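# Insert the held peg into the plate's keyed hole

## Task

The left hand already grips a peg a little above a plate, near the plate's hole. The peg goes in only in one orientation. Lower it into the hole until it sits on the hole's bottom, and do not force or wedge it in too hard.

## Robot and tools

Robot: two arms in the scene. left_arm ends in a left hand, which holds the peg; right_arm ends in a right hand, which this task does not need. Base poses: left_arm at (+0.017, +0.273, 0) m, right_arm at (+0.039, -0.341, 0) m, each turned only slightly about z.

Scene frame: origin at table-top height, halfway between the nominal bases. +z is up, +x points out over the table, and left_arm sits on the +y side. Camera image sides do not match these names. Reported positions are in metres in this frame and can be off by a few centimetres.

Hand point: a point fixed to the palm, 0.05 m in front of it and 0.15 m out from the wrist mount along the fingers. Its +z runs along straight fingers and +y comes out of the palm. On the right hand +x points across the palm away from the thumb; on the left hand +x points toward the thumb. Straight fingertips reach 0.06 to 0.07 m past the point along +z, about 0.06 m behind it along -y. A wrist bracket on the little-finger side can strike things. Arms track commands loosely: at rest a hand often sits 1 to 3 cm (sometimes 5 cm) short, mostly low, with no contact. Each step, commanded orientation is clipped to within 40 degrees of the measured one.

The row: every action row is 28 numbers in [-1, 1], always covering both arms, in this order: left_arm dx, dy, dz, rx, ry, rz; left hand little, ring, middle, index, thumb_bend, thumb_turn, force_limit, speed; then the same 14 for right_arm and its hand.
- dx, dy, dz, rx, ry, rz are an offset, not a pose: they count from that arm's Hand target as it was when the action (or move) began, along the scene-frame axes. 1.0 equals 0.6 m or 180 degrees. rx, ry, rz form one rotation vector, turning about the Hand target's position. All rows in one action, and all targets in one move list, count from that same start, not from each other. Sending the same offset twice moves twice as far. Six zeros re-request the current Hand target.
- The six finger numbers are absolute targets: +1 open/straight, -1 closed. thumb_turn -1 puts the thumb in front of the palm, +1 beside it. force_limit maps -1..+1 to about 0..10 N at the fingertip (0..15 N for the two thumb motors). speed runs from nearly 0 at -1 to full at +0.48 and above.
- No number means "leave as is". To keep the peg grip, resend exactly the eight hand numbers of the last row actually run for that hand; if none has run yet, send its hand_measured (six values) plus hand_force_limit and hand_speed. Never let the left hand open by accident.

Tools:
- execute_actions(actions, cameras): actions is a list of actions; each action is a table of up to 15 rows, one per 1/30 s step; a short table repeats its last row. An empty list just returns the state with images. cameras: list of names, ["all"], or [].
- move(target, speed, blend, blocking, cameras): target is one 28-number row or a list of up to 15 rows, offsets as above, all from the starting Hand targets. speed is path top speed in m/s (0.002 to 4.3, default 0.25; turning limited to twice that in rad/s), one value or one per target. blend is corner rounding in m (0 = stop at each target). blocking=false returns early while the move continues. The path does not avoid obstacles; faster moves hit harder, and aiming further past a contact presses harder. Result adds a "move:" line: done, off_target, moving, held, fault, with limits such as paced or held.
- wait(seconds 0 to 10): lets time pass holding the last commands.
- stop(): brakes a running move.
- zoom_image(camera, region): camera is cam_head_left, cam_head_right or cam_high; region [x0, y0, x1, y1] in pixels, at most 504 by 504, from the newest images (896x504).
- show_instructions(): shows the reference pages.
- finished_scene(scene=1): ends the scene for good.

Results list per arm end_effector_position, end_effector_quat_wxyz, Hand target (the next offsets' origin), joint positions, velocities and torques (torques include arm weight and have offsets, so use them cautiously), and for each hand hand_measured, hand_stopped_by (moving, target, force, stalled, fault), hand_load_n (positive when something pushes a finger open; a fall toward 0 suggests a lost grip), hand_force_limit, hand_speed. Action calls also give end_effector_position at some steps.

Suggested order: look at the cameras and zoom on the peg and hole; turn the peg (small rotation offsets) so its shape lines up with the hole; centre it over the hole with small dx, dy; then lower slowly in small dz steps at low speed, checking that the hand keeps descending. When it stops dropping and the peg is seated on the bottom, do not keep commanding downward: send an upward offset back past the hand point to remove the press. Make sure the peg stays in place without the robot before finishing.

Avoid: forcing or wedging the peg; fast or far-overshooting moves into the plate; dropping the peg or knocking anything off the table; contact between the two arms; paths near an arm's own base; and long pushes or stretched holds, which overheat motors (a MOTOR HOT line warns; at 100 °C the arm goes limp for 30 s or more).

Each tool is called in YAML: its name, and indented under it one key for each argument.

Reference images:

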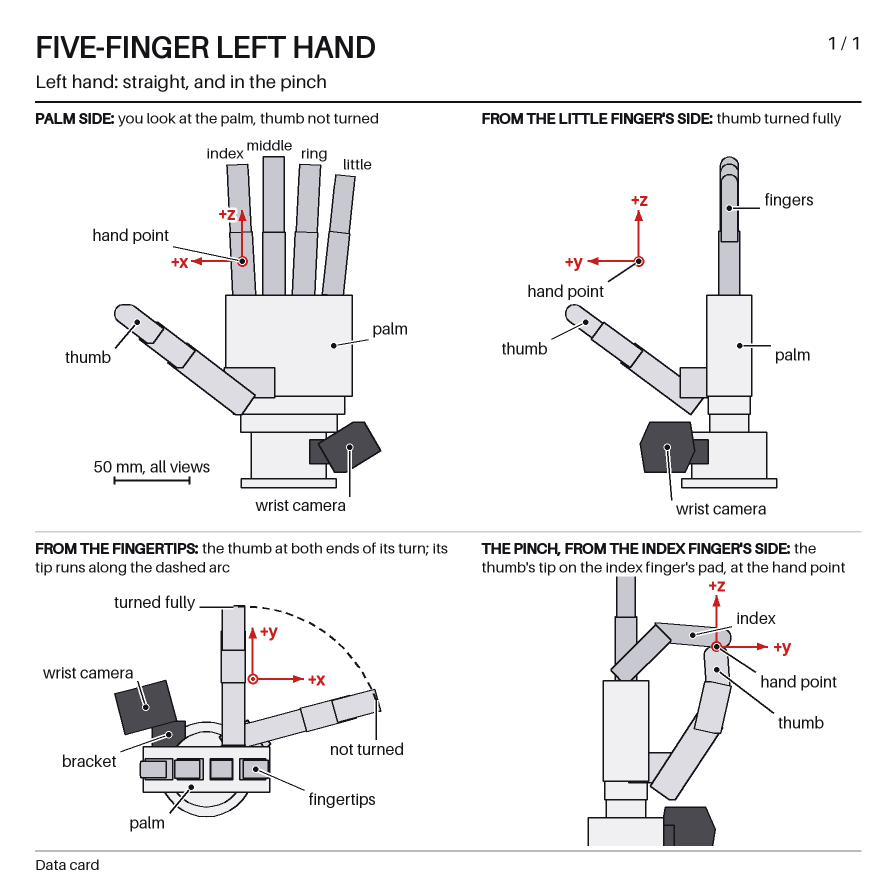

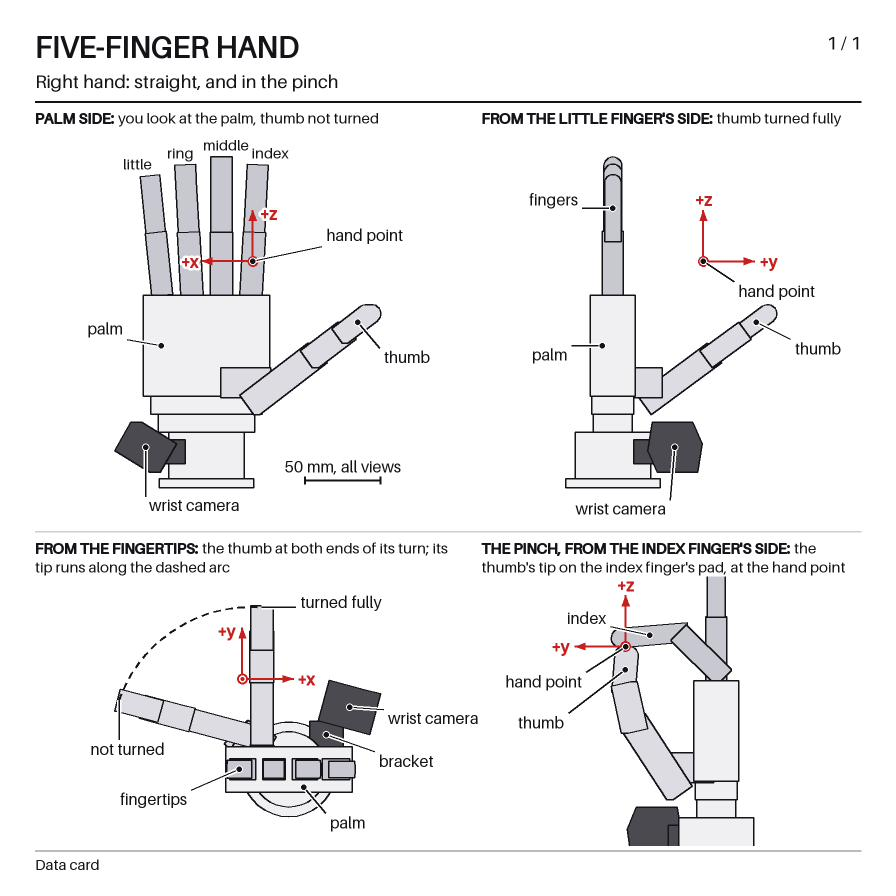

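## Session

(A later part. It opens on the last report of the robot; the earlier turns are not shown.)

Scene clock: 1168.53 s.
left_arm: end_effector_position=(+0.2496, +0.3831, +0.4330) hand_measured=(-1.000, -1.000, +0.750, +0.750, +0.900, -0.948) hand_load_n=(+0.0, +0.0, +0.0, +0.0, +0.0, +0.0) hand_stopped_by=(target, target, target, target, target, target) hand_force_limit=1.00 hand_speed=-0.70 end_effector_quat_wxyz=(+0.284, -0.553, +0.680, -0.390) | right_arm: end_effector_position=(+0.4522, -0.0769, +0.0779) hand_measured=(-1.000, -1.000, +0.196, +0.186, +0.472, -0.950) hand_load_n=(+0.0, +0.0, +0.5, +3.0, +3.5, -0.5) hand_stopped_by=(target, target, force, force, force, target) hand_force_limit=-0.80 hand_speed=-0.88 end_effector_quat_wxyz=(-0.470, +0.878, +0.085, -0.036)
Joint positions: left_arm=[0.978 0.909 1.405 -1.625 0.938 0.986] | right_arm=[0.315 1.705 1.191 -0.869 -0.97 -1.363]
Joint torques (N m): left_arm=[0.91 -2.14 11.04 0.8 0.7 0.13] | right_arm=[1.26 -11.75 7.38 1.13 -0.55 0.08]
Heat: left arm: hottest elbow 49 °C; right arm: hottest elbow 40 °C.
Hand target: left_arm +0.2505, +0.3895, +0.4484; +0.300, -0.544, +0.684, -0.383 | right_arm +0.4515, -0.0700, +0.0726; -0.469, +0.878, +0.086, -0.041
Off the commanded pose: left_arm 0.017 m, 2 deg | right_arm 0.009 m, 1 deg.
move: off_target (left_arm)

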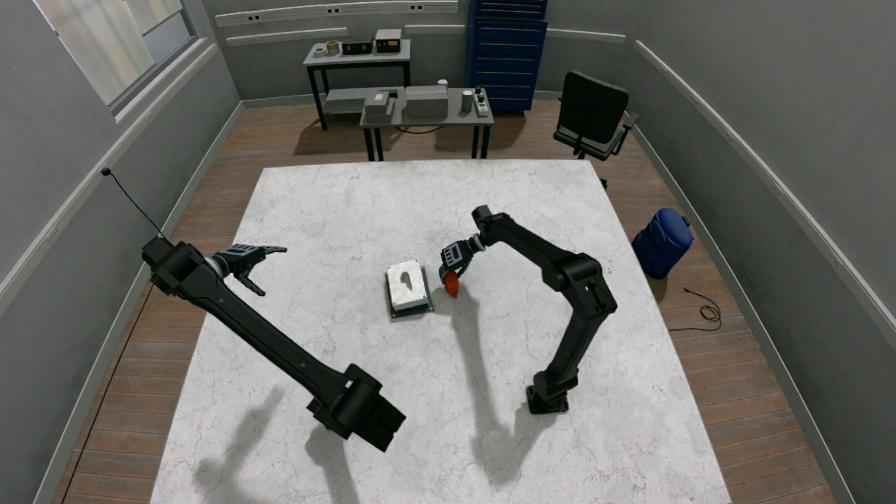

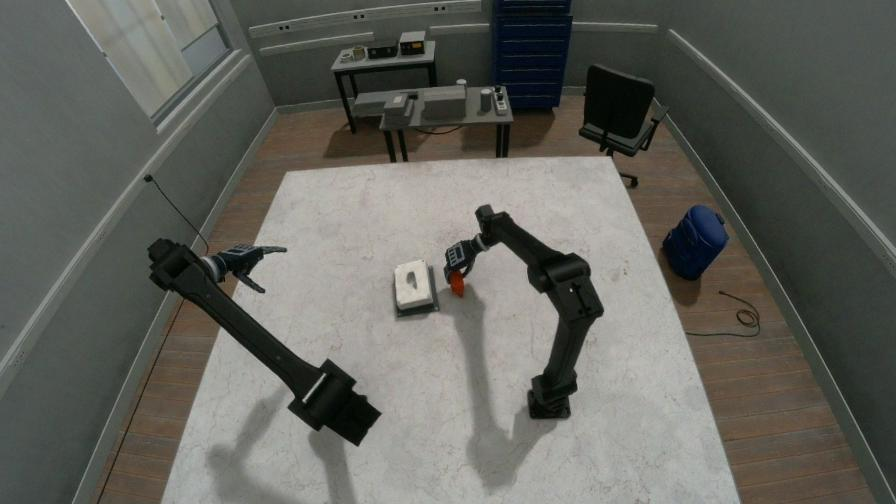

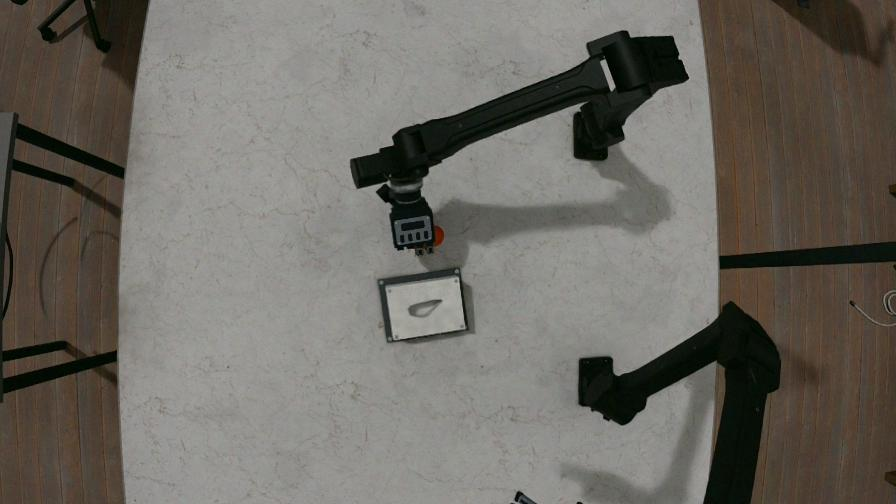

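move:
  target: [0,0,0,0,0,0,-1,-1,0.75,0.75,0.9,-0.948,1.0,-0.7,0,0,0,0,0,0,-1,-1,0.0,0.0,0.1,-0.95,0.0,-0.94]
  cameras: []

move:
  target: [0,0,0,0,0,0,-1,-1,0.75,0.75,0.9,-0.948,1.0,-0.7,0,0,0,0,0,0,-1,-1,-0.05,-0.05,0.05,-0.95,0.8,-0.94]
  cameras: ["all"]

zoom_image:
  camera: "cam_head_left"
  region: [420, 240, 480, 300]

zoom_image:
  camera: "cam_head_right"
  region: [425, 240, 485, 300]

zoom_image:
  camera: "cam_high"
  region: [380, 180, 480, 280]

Scene clock: 1174.10 s.
left_arm: end_effector_position=(+0.2496, +0.3831, +0.4330) hand_measured=(-1.000, -1.000, +0.750, +0.750, +0.900, -0.948) hand_load_n=(+0.0, +0.0, +0.0, +0.0, +0.0, +0.0) hand_stopped_by=(target, target, target, target, target, target) hand_force_limit=1.00 hand_speed=-0.70 end_effector_quat_wxyz=(+0.284, -0.553, +0.680, -0.390) | right_arm: end_effector_position=(+0.4521, -0.0767, +0.0779) hand_measured=(-1.000, -1.000, +0.180, +0.176, +0.470, -0.950) hand_load_n=(+0.0, +0.0, +5.5, +4.5, +9.5, +0.0) hand_stopped_by=(target, target, force, force, force, target) hand_force_limit=0.00 hand_speed=-0.94 end_effector_quat_wxyz=(-0.470, +0.878, +0.085, -0.036)
Joint positions: left_arm=[0.978 0.909 1.405 -1.625 0.938 0.986] | right_arm=[0.315 1.705 1.191 -0.868 -0.97 -1.362]
Joint torques (N m): left_arm=[0.91 -2.14 11.06 0.8 0.71 0.14] | right_arm=[1.2 -11.81 7.36 1.11 -0.56 0.07]
Heat: left arm: hottest elbow 49 °C; right arm: hottest elbow 39 °C.
Hand target: left_arm +0.2505, +0.3895, +0.4484; +0.300, -0.544, +0.684, -0.383 | right_arm +0.4515, -0.0699, +0.0726; -0.469, +0.878, +0.087, -0.041
Off the commanded pose: left_arm 0.017 m, 2 deg | right_arm 0.009 m, 1 deg.
move: off_target (left_arm)
No camera images: "cameras" was empty.

Scene clock: 1174.60 s.
left_arm: end_effector_position=(+0.2496, +0.3831, +0.4330) hand_measured=(-1.000, -1.000, +0.750, +0.750, +0.900, -0.948) hand_load_n=(+0.0, +0.0, +0.0, +0.0, +0.0, +0.0) hand_stopped_by=(target, target, target, target, target, target) hand_force_limit=1.00 hand_speed=-0.70 end_effector_quat_wxyz=(+0.284, -0.553, +0.680, -0.390) | right_arm: end_effector_position=(+0.4520, -0.0766, +0.0780) hand_measured=(-1.000, -1.000, +0.166, +0.156, +0.472, -0.950) hand_load_n=(+0.0, +0.0, +8.0, +11.0, +18.0, -1.5) hand_stopped_by=(target, target, force, force, force, target) hand_force_limit=0.80 hand_speed=-0.94 end_effector_quat_wxyz=(-0.470, +0.878, +0.084, -0.037)
Joint positions: left_arm=[0.978 0.909 1.405 -1.625 0.938 0.986] | right_arm=[0.315 1.705 1.191 -0.868 -0.97 -1.361]
Joint torques (N m): left_arm=[0.91 -2.14 11.06 0.8 0.7 0.14] | right_arm=[1.2 -11.75 7.38 1.13 -0.53 0.06]
Heat: left arm: hottest elbow 49 °C; right arm: hottest elbow 39 °C.
Hand target: left_arm +0.2505, +0.3895, +0.4484; +0.300, -0.544, +0.684, -0.383 | right_arm +0.4514, -0.0700, +0.0726; -0.469, +0.878, +0.086, -0.041
Off the commanded pose: left_arm 0.017 m, 2 deg | right_arm 0.009 m, 1 deg.
move: off_target (left_arm)

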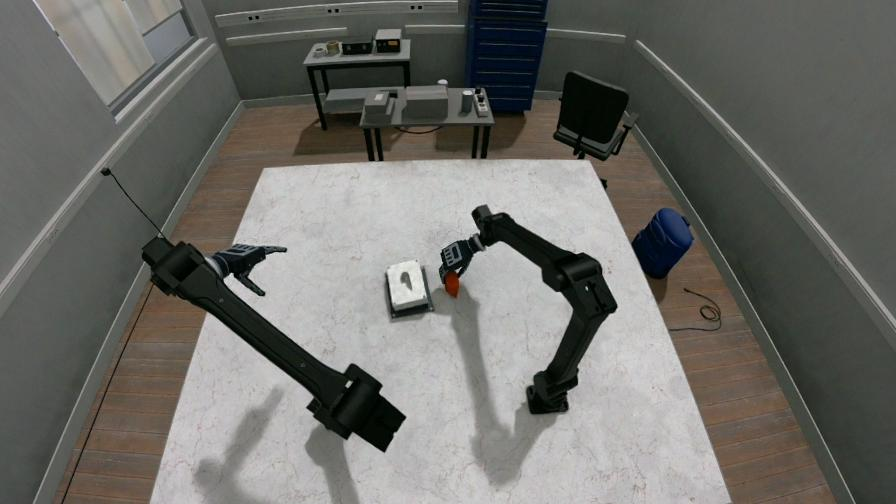

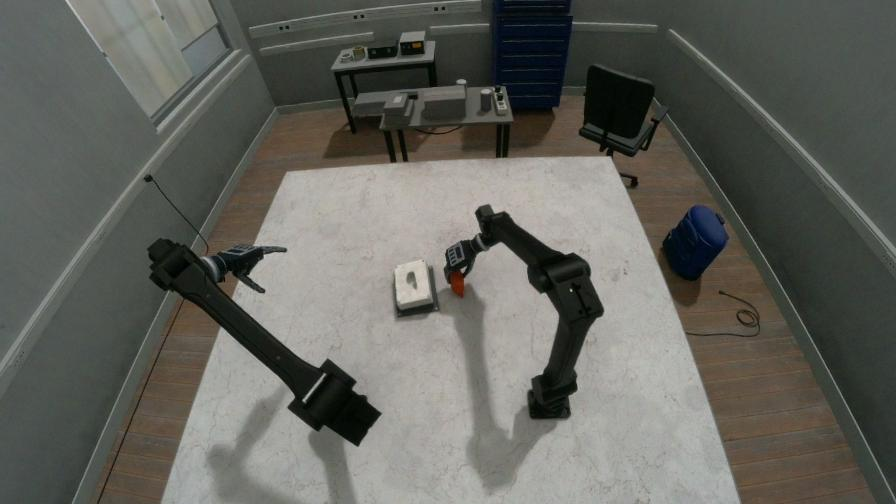

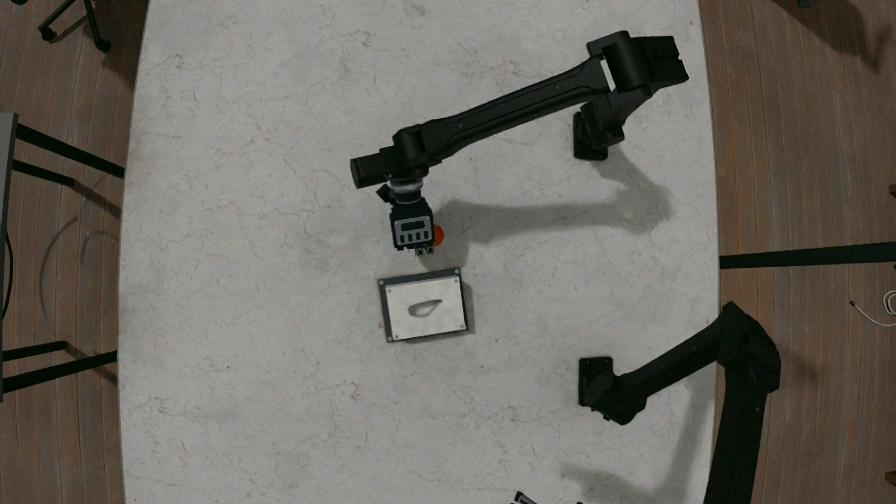

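Scaled by 8.400 from the camera's 896x504 image, which has a finer 1280x720 frame.

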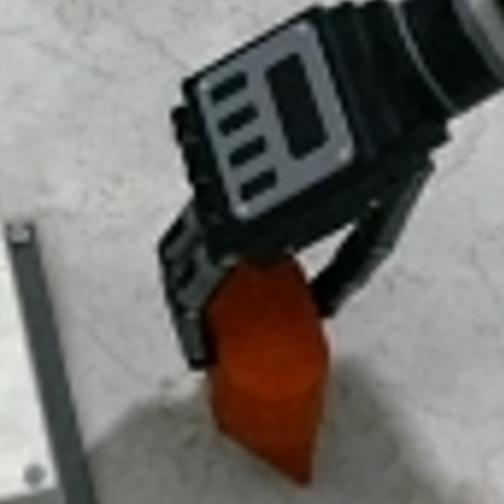

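Scaled by 8.400 from the camera's 896x504 image, which has a finer 1280x720 frame.

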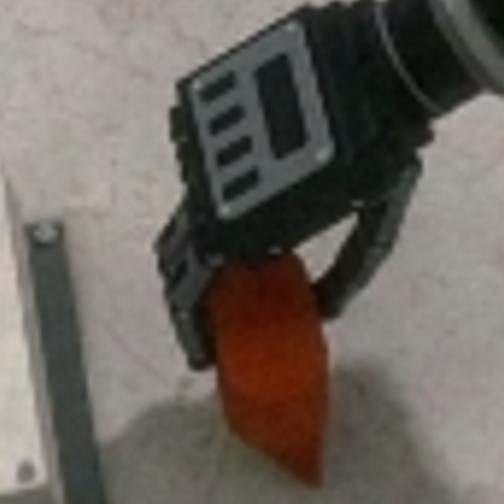

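Scaled by 5.040 from the camera's 896x504 image, which has a finer 1280x720 frame.

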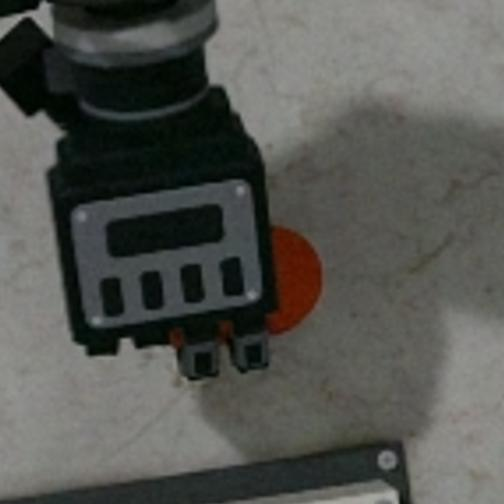

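move:
  target: [0,0,0,0,0,0,-1,-1,0.75,0.75,0.9,-0.948,1.0,-0.7,0,0,0.2167,0,0,0,-1,-1,-0.05,-0.05,0.05,-0.95,0.8,-0.94]
  speed: 0.07
  cameras: ["all"]

zoom_image:
  camera: "cam_head_left"
  region: [420, 200, 480, 260]

zoom_image:
  camera: "cam_high"
  region: [380, 180, 480, 280]

Scene clock: 1193.00 s.
left_arm: end_effector_position=(+0.2496, +0.3831, +0.4330) hand_measured=(-1.000, -1.000, +0.750, +0.750, +0.900, -0.948) hand_load_n=(+0.0, +0.0, +0.0, +0.0, +0.0, +0.0) hand_stopped_by=(target, target, target, target, target, target) hand_force_limit=1.00 hand_speed=-0.70 end_effector_quat_wxyz=(+0.284, -0.553, +0.680, -0.390) | right_arm: end_effector_position=(+0.4388, -0.0816, +0.1645) hand_measured=(-1.000, -1.000, +0.166, +0.156, +0.472, -0.950) hand_load_n=(+0.0, +0.0, +8.0, +9.5, +19.0, -1.0) hand_stopped_by=(target, target, force, force, force, target) hand_force_limit=0.80 hand_speed=-0.94 end_effector_quat_wxyz=(-0.460, +0.883, +0.064, -0.072)
Joint positions: left_arm=[0.978 0.909 1.405 -1.625 0.938 0.986] | right_arm=[0.315 1.629 1.339 -1.177 -0.965 -1.361]
Joint torques (N m): left_arm=[0.91 -2.14 11.06 0.8 0.71 0.13] | right_arm=[1.2 -15.56 11.81 0.09 -0.79 0.07]
Heat: left arm: hottest elbow 49 °C; right arm: hottest elbow 39 °C.
Hand target: left_arm +0.2505, +0.3895, +0.4484; +0.300, -0.544, +0.684, -0.383 | right_arm +0.4513, -0.0700, +0.2027; -0.469, +0.878, +0.087, -0.041
Off the commanded pose: left_arm 0.017 m, 2 deg | right_arm 0.042 m, 5 deg.
move: off_target (left_arm, right_arm)

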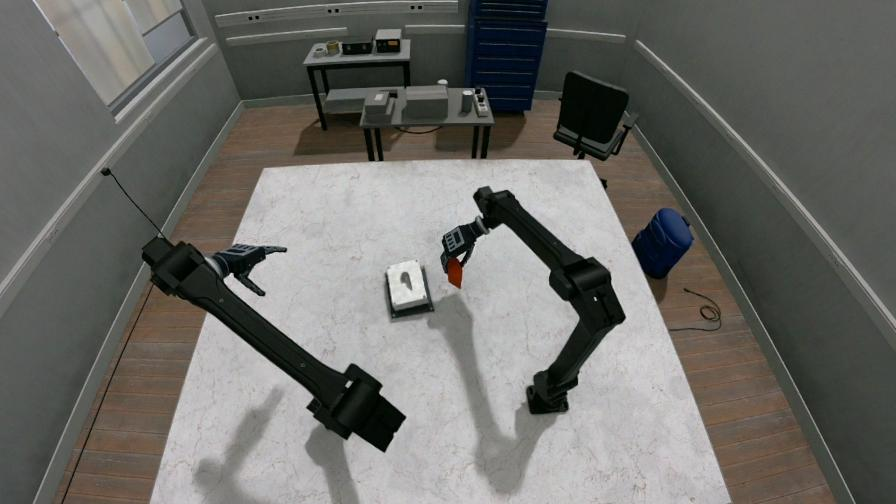

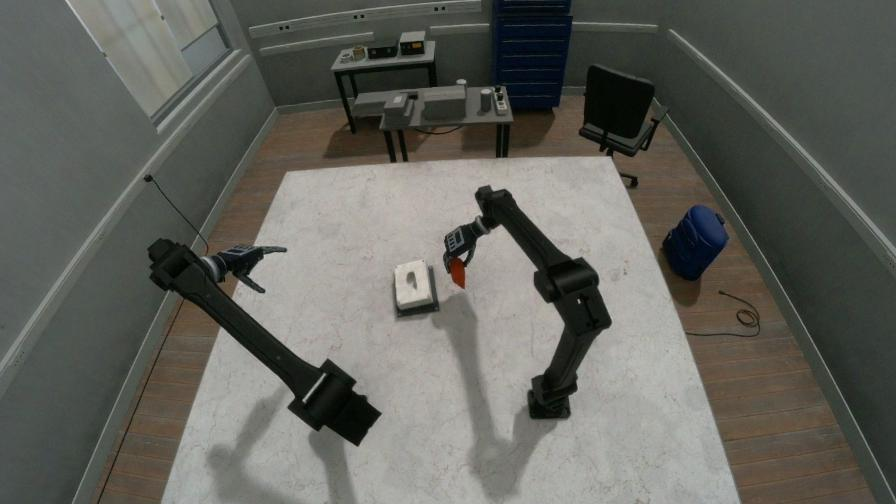

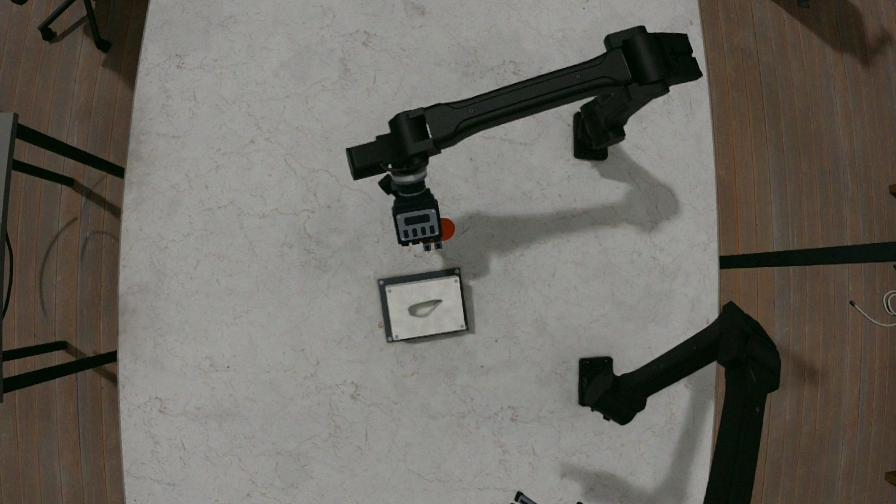

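Scaled by 8.400 from the camera's 896x504 image, which has a finer 1280x720 frame.

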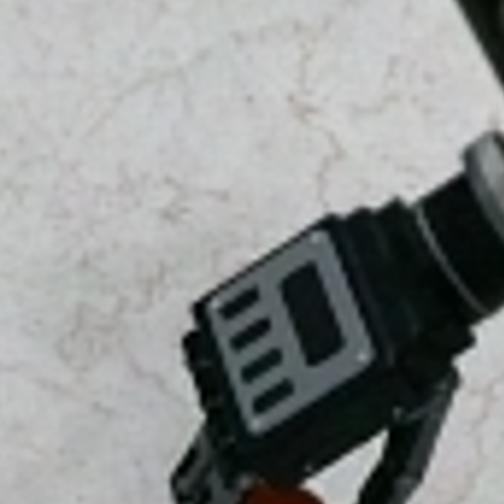

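Scaled by 5.040 from the camera's 896x504 image, which has a finer 1280x720 frame.

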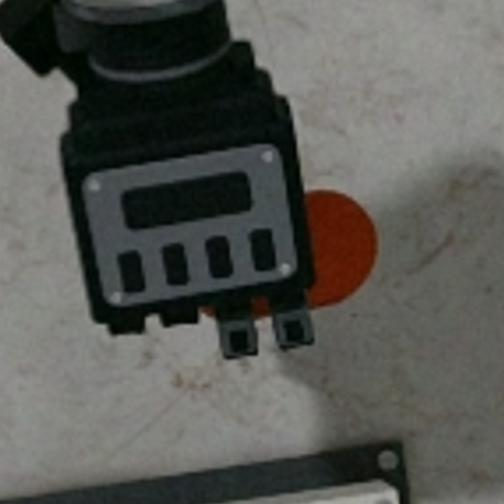

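move:
  target:
    - [0,0,0,0,0,0,-1,-1,0.75,0.75,0.9,-0.948,1.0,-0.7,0,0,0.06,0,0,0,-1,-1,-0.05,-0.05,0.05,-0.95,0.8,-0.94]
    - [0,0,0,0,0,0,-1,-1,0.75,0.75,0.9,-0.948,1.0,-0.7,0.008,0.225,0.06,0,0,-0.0167,-1,-1,-0.05,-0.05,0.05,-0.95,0.8,-0.94]
  speed: 0.12
  blend: [0.02,0]
  cameras: ["all"]

zoom_image:
  camera: "cam_head_left"
  region: [370, 220, 450, 300]

zoom_image:
  camera: "cam_high"
  region: [380, 240, 480, 340]

Scene clock: 1200.93 s.
left_arm: end_effector_position=(+0.2496, +0.3831, +0.4330) hand_measured=(-1.000, -1.000, +0.750, +0.750, +0.900, -0.948) hand_load_n=(+0.0, +0.0, +0.0, +0.0, +0.0, +0.0) hand_stopped_by=(target, target, target, target, target, target) hand_force_limit=1.00 hand_speed=-0.70 end_effector_quat_wxyz=(+0.284, -0.553, +0.680, -0.390) | right_arm: end_effector_position=(+0.4400, +0.0475, +0.2099) hand_measured=(-1.000, -1.000, +0.166, +0.156, +0.472, -0.950) hand_load_n=(+0.0, +0.0, +8.0, +9.5, +19.0, -1.0) hand_stopped_by=(target, target, force, force, force, target) hand_force_limit=0.80 hand_speed=-0.94 end_effector_quat_wxyz=(-0.453, +0.888, +0.050, -0.054)
Joint positions: left_arm=[0.978 0.909 1.405 -1.625 0.938 0.986] | right_arm=[0.553 1.658 1.487 -0.938 -0.862 -0.929]
Joint torques (N m): left_arm=[0.91 -2.14 11.04 0.8 0.7 0.14] | right_arm=[0.91 -13.68 12.88 1.83 -0.63 0.15]
Heat: left arm: hottest elbow 49 °C; right arm: hottest elbow 41 °C.
Hand target: left_arm +0.2505, +0.3895, +0.4484; +0.300, -0.544, +0.684, -0.383 | right_arm +0.4562, +0.0651, +0.2387; -0.470, +0.880, +0.063, -0.029
Off the commanded pose: left_arm 0.017 m, 2 deg | right_arm 0.037 m, 4 deg.
move: off_target (left_arm, right_arm); blend cut to 0.0181 m at target 1

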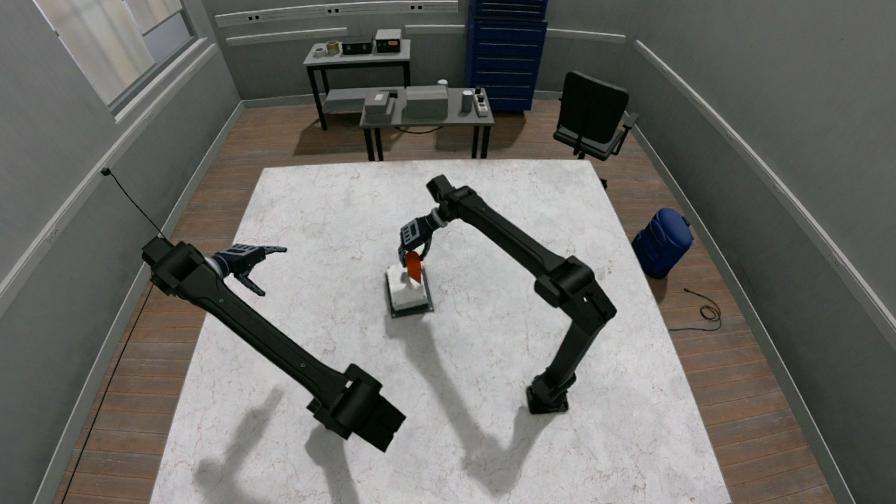

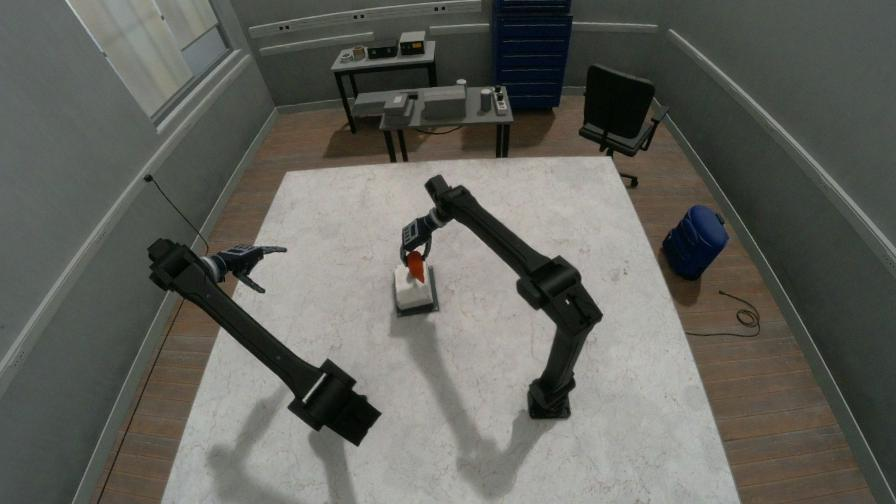

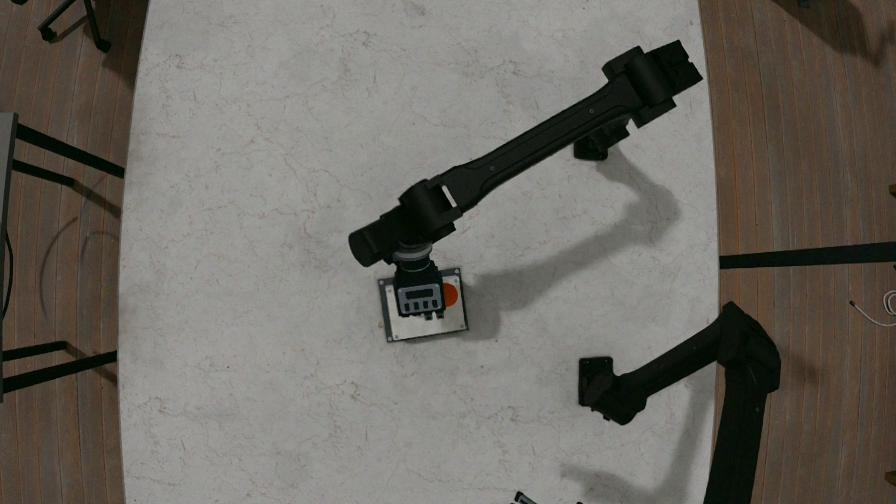

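Scaled by 6.300 from the camera's 896x504 image, which has a finer 1280x720 frame.

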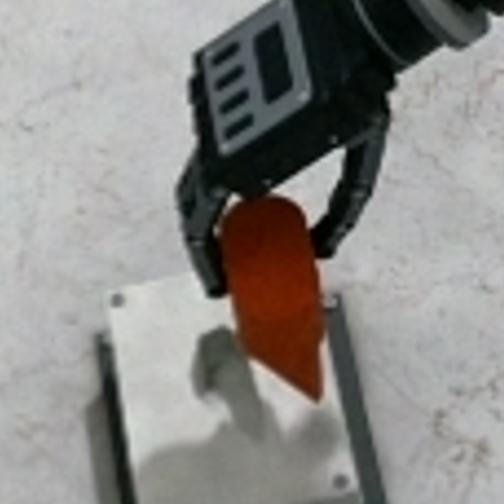

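Scaled by 5.040 from the camera's 896x504 image, which has a finer 1280x720 frame.

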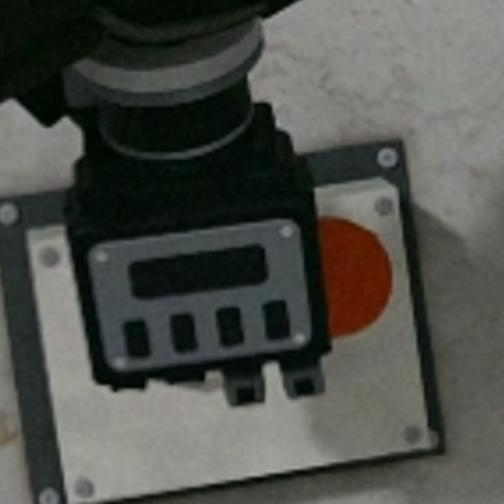

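move:
  target: [0,0,0,0,0,0,-1,-1,0.75,0.75,0.9,-0.948,1.0,-0.7,0.005,0.025,-0.11,0,0,0,-1,-1,-0.05,-0.05,0.05,-0.95,0.8,-0.94]
  speed: 0.1
  cameras: ["all"]

zoom_image:
  camera: "cam_head_left"
  region: [380, 240, 440, 300]

zoom_image:
  camera: "cam_head_right"
  region: [380, 240, 440, 300]

zoom_image:
  camera: "cam_high"
  region: [380, 240, 480, 340]

Scene clock: 1214.37 s.
left_arm: end_effector_position=(+0.2496, +0.3831, +0.4330) hand_measured=(-1.000, -1.000, +0.750, +0.750, +0.900, -0.948) hand_load_n=(+0.0, +0.0, +0.0, +0.0, +0.0, +0.0) hand_stopped_by=(target, target, target, target, target, target) hand_force_limit=1.00 hand_speed=-0.70 end_effector_quat_wxyz=(+0.284, -0.553, +0.680, -0.390) | right_arm: end_effector_position=(+0.4580, +0.0684, +0.1620) hand_measured=(-1.000, -1.000, +0.166, +0.156, +0.472, -0.950) hand_load_n=(+0.0, +0.0, +8.0, +9.5, +19.0, -1.0) hand_stopped_by=(target, target, force, force, force, target) hand_force_limit=0.80 hand_speed=-0.94 end_effector_quat_wxyz=(-0.461, +0.885, +0.056, -0.036)
Joint positions: left_arm=[0.978 0.909 1.405 -1.625 0.938 0.986] | right_arm=[0.57 1.726 1.44 -0.761 -0.85 -0.901]
Joint torques (N m): left_arm=[0.91 -2.14 11.04 0.8 0.71 0.14] | right_arm=[1.26 -15.09 9.21 2.02 -0.62 0.17]
Heat: left arm: hottest elbow 50 °C; right arm: hottest elbow 42 °C.
Hand target: left_arm +0.2505, +0.3895, +0.4484; +0.300, -0.544, +0.684, -0.383 | right_arm +0.4592, +0.0800, +0.1727; -0.470, +0.880, +0.063, -0.029
Off the commanded pose: left_arm 0.017 m, 2 deg | right_arm 0.016 m, 2 deg.
move: off_target (left_arm, right_arm)

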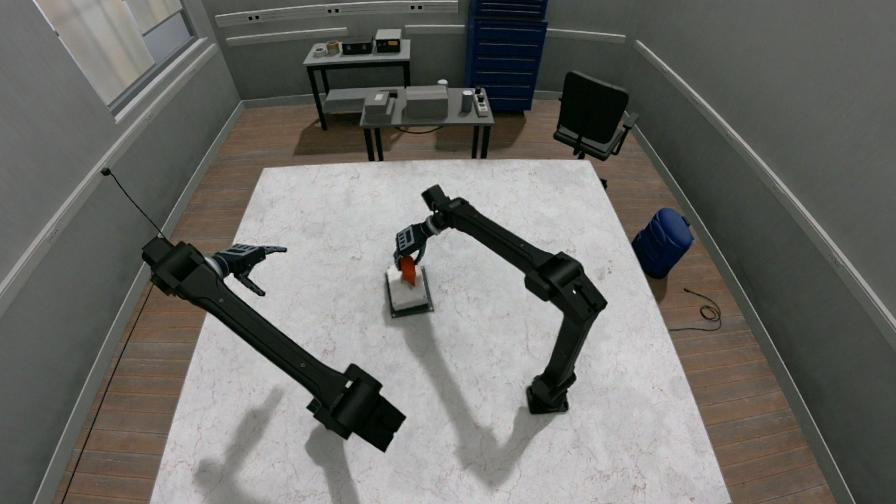

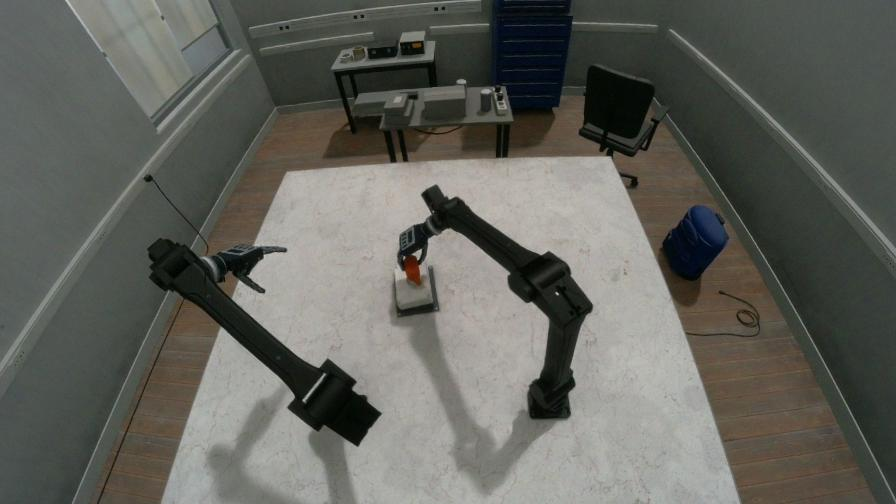

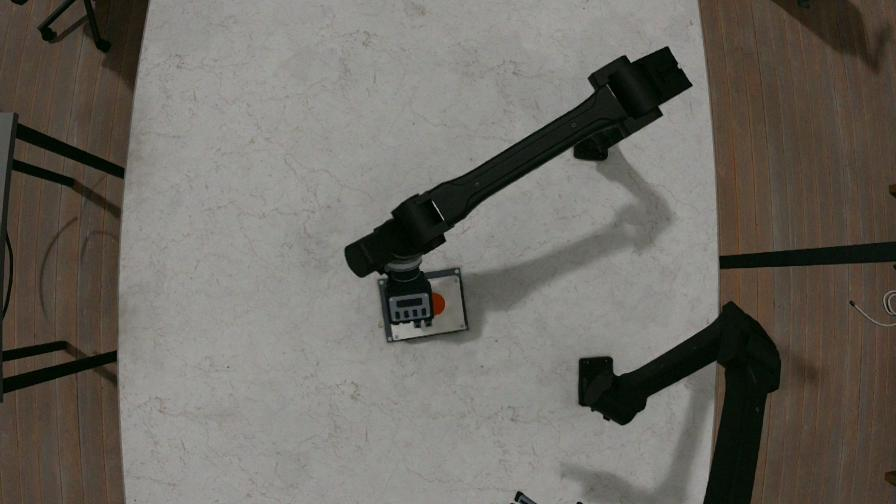

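Scaled by 8.400 from the camera's 896x504 image, which has a finer 1280x720 frame.

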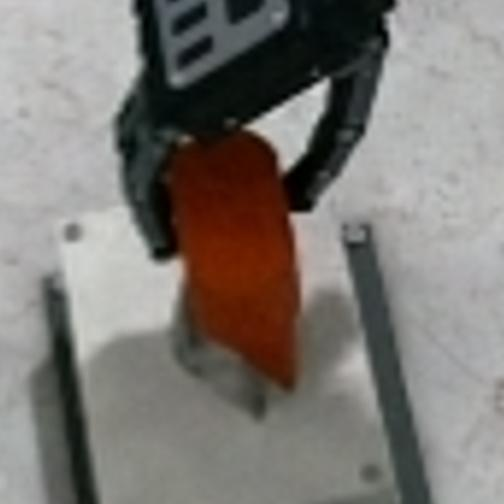

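Scaled by 8.400 from the camera's 896x504 image, which has a finer 1280x720 frame.

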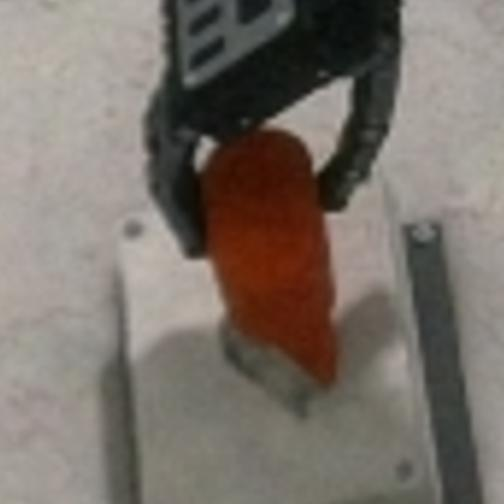

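Scaled by 5.040 from the camera's 896x504 image, which has a finer 1280x720 frame.

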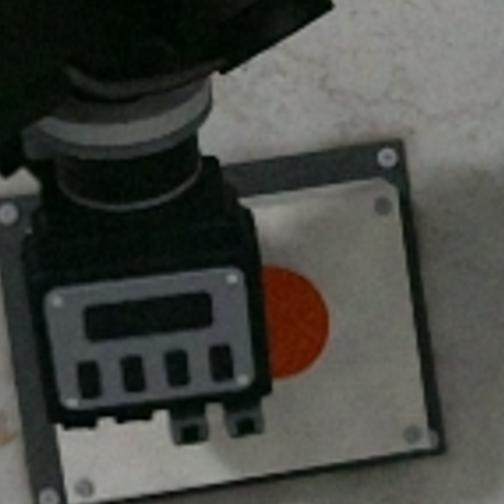

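move:
  target:
    - [0,0,0,0,0,0,-1,-1,0.75,0.75,0.9,-0.948,1.0,-0.7,-0.0195,0.0225,0.07,0.0067,-0.0083,0,-1,-1,-0.05,-0.05,0.05,-0.95,0.8,-0.94]
    - [0,0,0,0,0,0,-1,-1,0.75,0.75,0.9,-0.948,1.0,-0.7,-0.0195,0.0225,-0.003,0.0067,-0.0083,0,-1,-1,-0.05,-0.05,0.05,-0.95,0.8,-0.94]
  speed: 0.1
  cameras: ["all"]

zoom_image:
  camera: "cam_head_left"
  region: [390, 256, 430, 296]

zoom_image:
  camera: "cam_head_right"
  region: [394, 256, 434, 296]

zoom_image:
  camera: "cam_high"
  region: [380, 240, 480, 340]

Scene clock: 1242.50 s.
left_arm: end_effector_position=(+0.2496, +0.3831, +0.4330) hand_measured=(-1.000, -1.000, +0.750, +0.750, +0.900, -0.948) hand_load_n=(+0.0, +0.0, +0.0, +0.0, +0.0, +0.0) hand_stopped_by=(target, target, target, target, target, target) hand_force_limit=1.00 hand_speed=-0.70 end_effector_quat_wxyz=(+0.284, -0.553, +0.680, -0.390) | right_arm: end_effector_position=(+0.4471, +0.0827, +0.1558) hand_measured=(-1.000, -1.000, +0.166, +0.156, +0.472, -0.950) hand_load_n=(+0.0, +0.0, +8.0, +9.5, +19.0, -1.0) hand_stopped_by=(target, target, force, force, force, target) hand_force_limit=0.80 hand_speed=-0.94 end_effector_quat_wxyz=(-0.468, +0.881, +0.061, -0.027)
Joint positions: left_arm=[0.978 0.909 1.405 -1.625 0.938 0.986] | right_arm=[0.602 1.711 1.393 -0.673 -0.835 -0.859]
Joint torques (N m): left_arm=[0.91 -2.2 11.04 0.8 0.7 0.13] | right_arm=[1.2 -15.5 9.03 2.09 -0.57 0.14]
Heat: left arm: hottest elbow 50 °C; right arm: hottest elbow 44 °C.
Hand target: left_arm +0.2505, +0.3895, +0.4484; +0.300, -0.544, +0.684, -0.383 | right_arm +0.4475, +0.0935, +0.1708; -0.478, +0.875, +0.070, -0.017
Off the commanded pose: left_arm 0.017 m, 2 deg | right_arm 0.019 m, 2 deg.
move: off_target (left_arm, right_arm)

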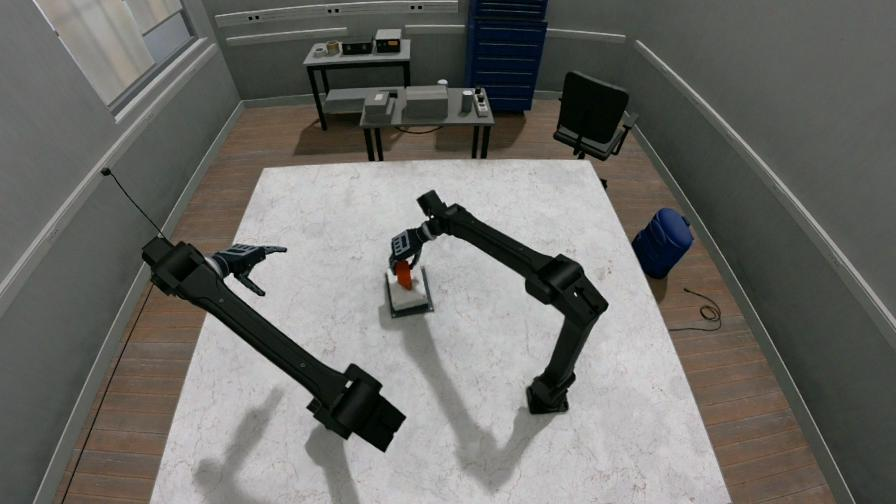

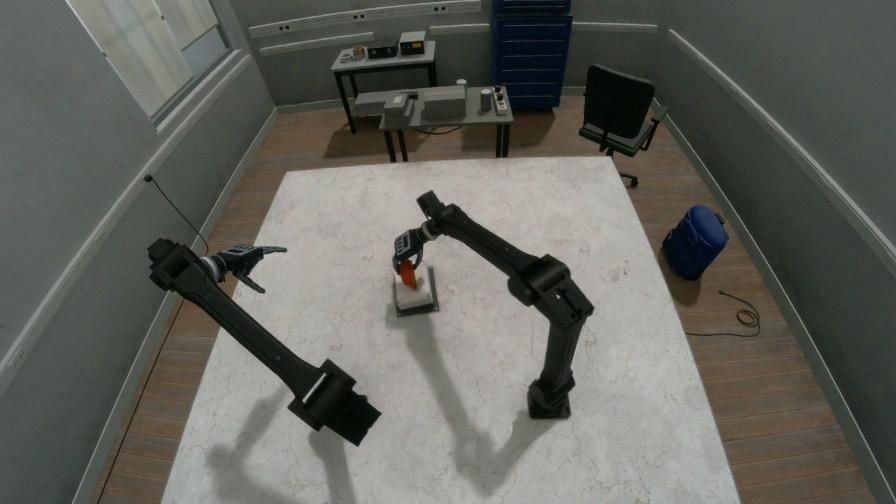

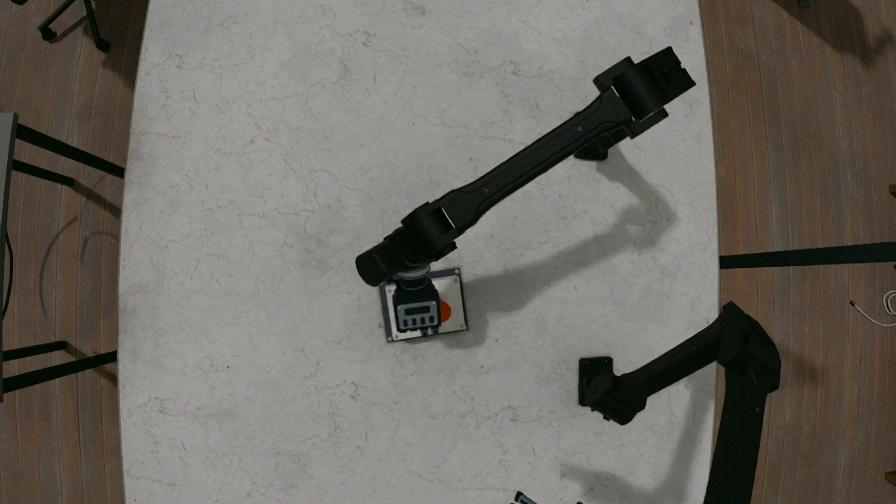

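Scaled by 12.600 from the camera's 896x504 image, which has a finer 1280x720 frame.

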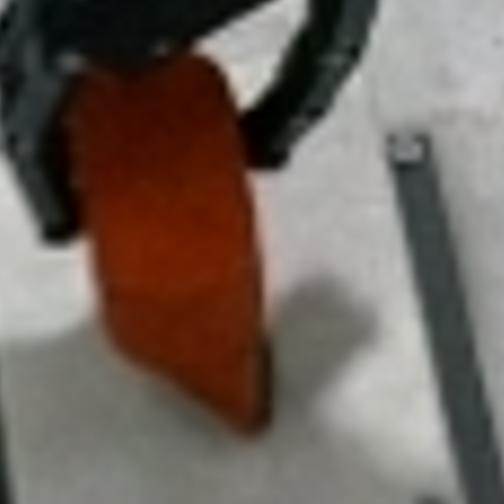

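Scaled by 12.600 from the camera's 896x504 image, which has a finer 1280x720 frame.

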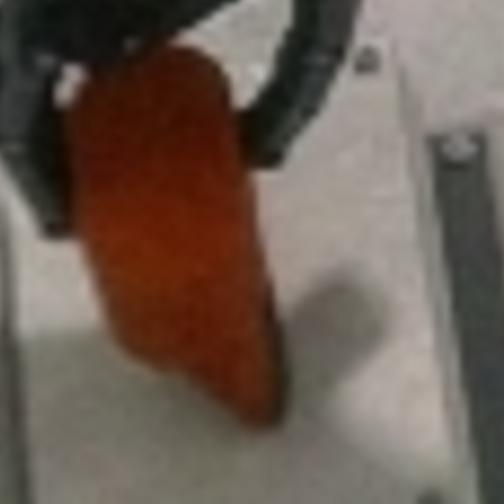

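Scaled by 5.040 from the camera's 896x504 image, which has a finer 1280x720 frame.

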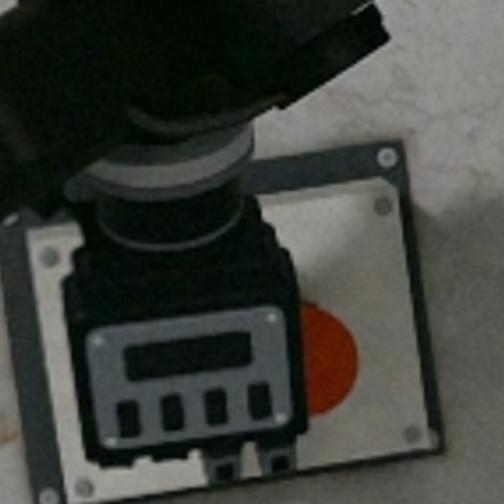

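zoom_image:
  camera: "cam_head_left"
  region: [396, 272, 420, 296]

zoom_image:
  camera: "cam_head_right"
  region: [400, 272, 424, 296]

Scaled by 21.000 from the camera's 896x504 image, which has a finer 1280x720 frame.

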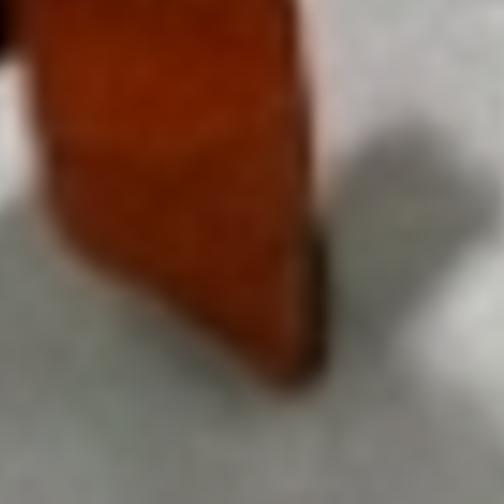

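Scaled by 21.000 from the camera's 896x504 image, which has a finer 1280x720 frame.

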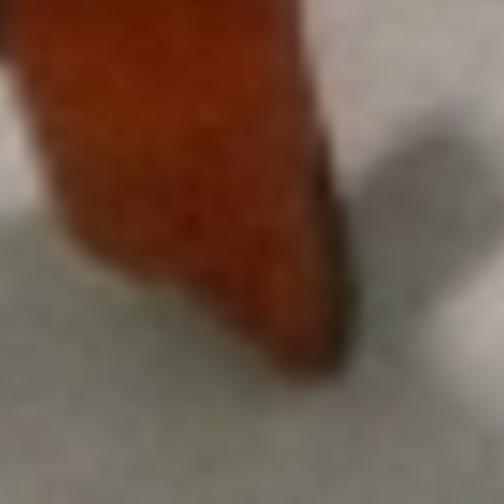

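zoom_image:
  camera: "cam_high"
  region: [376, 264, 424, 348]

zoom_image:
  camera: "cam_high"
  region: [424, 264, 472, 348]

Scaled by 6.000 from the camera's 896x504 image, which has a finer 1280x720 frame.

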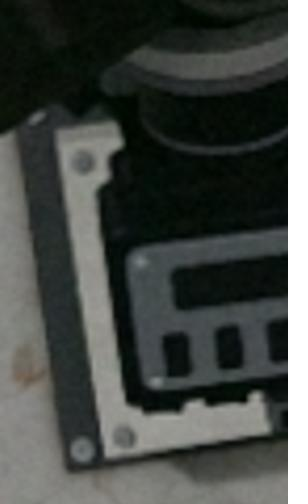

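Scaled by 6.000 from the camera's 896x504 image, which has a finer 1280x720 frame.

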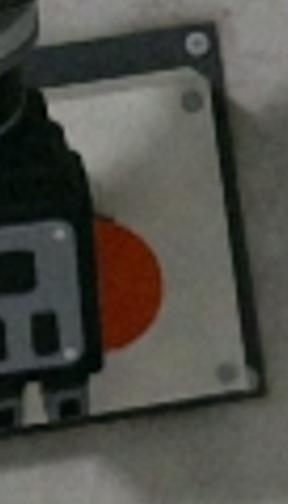

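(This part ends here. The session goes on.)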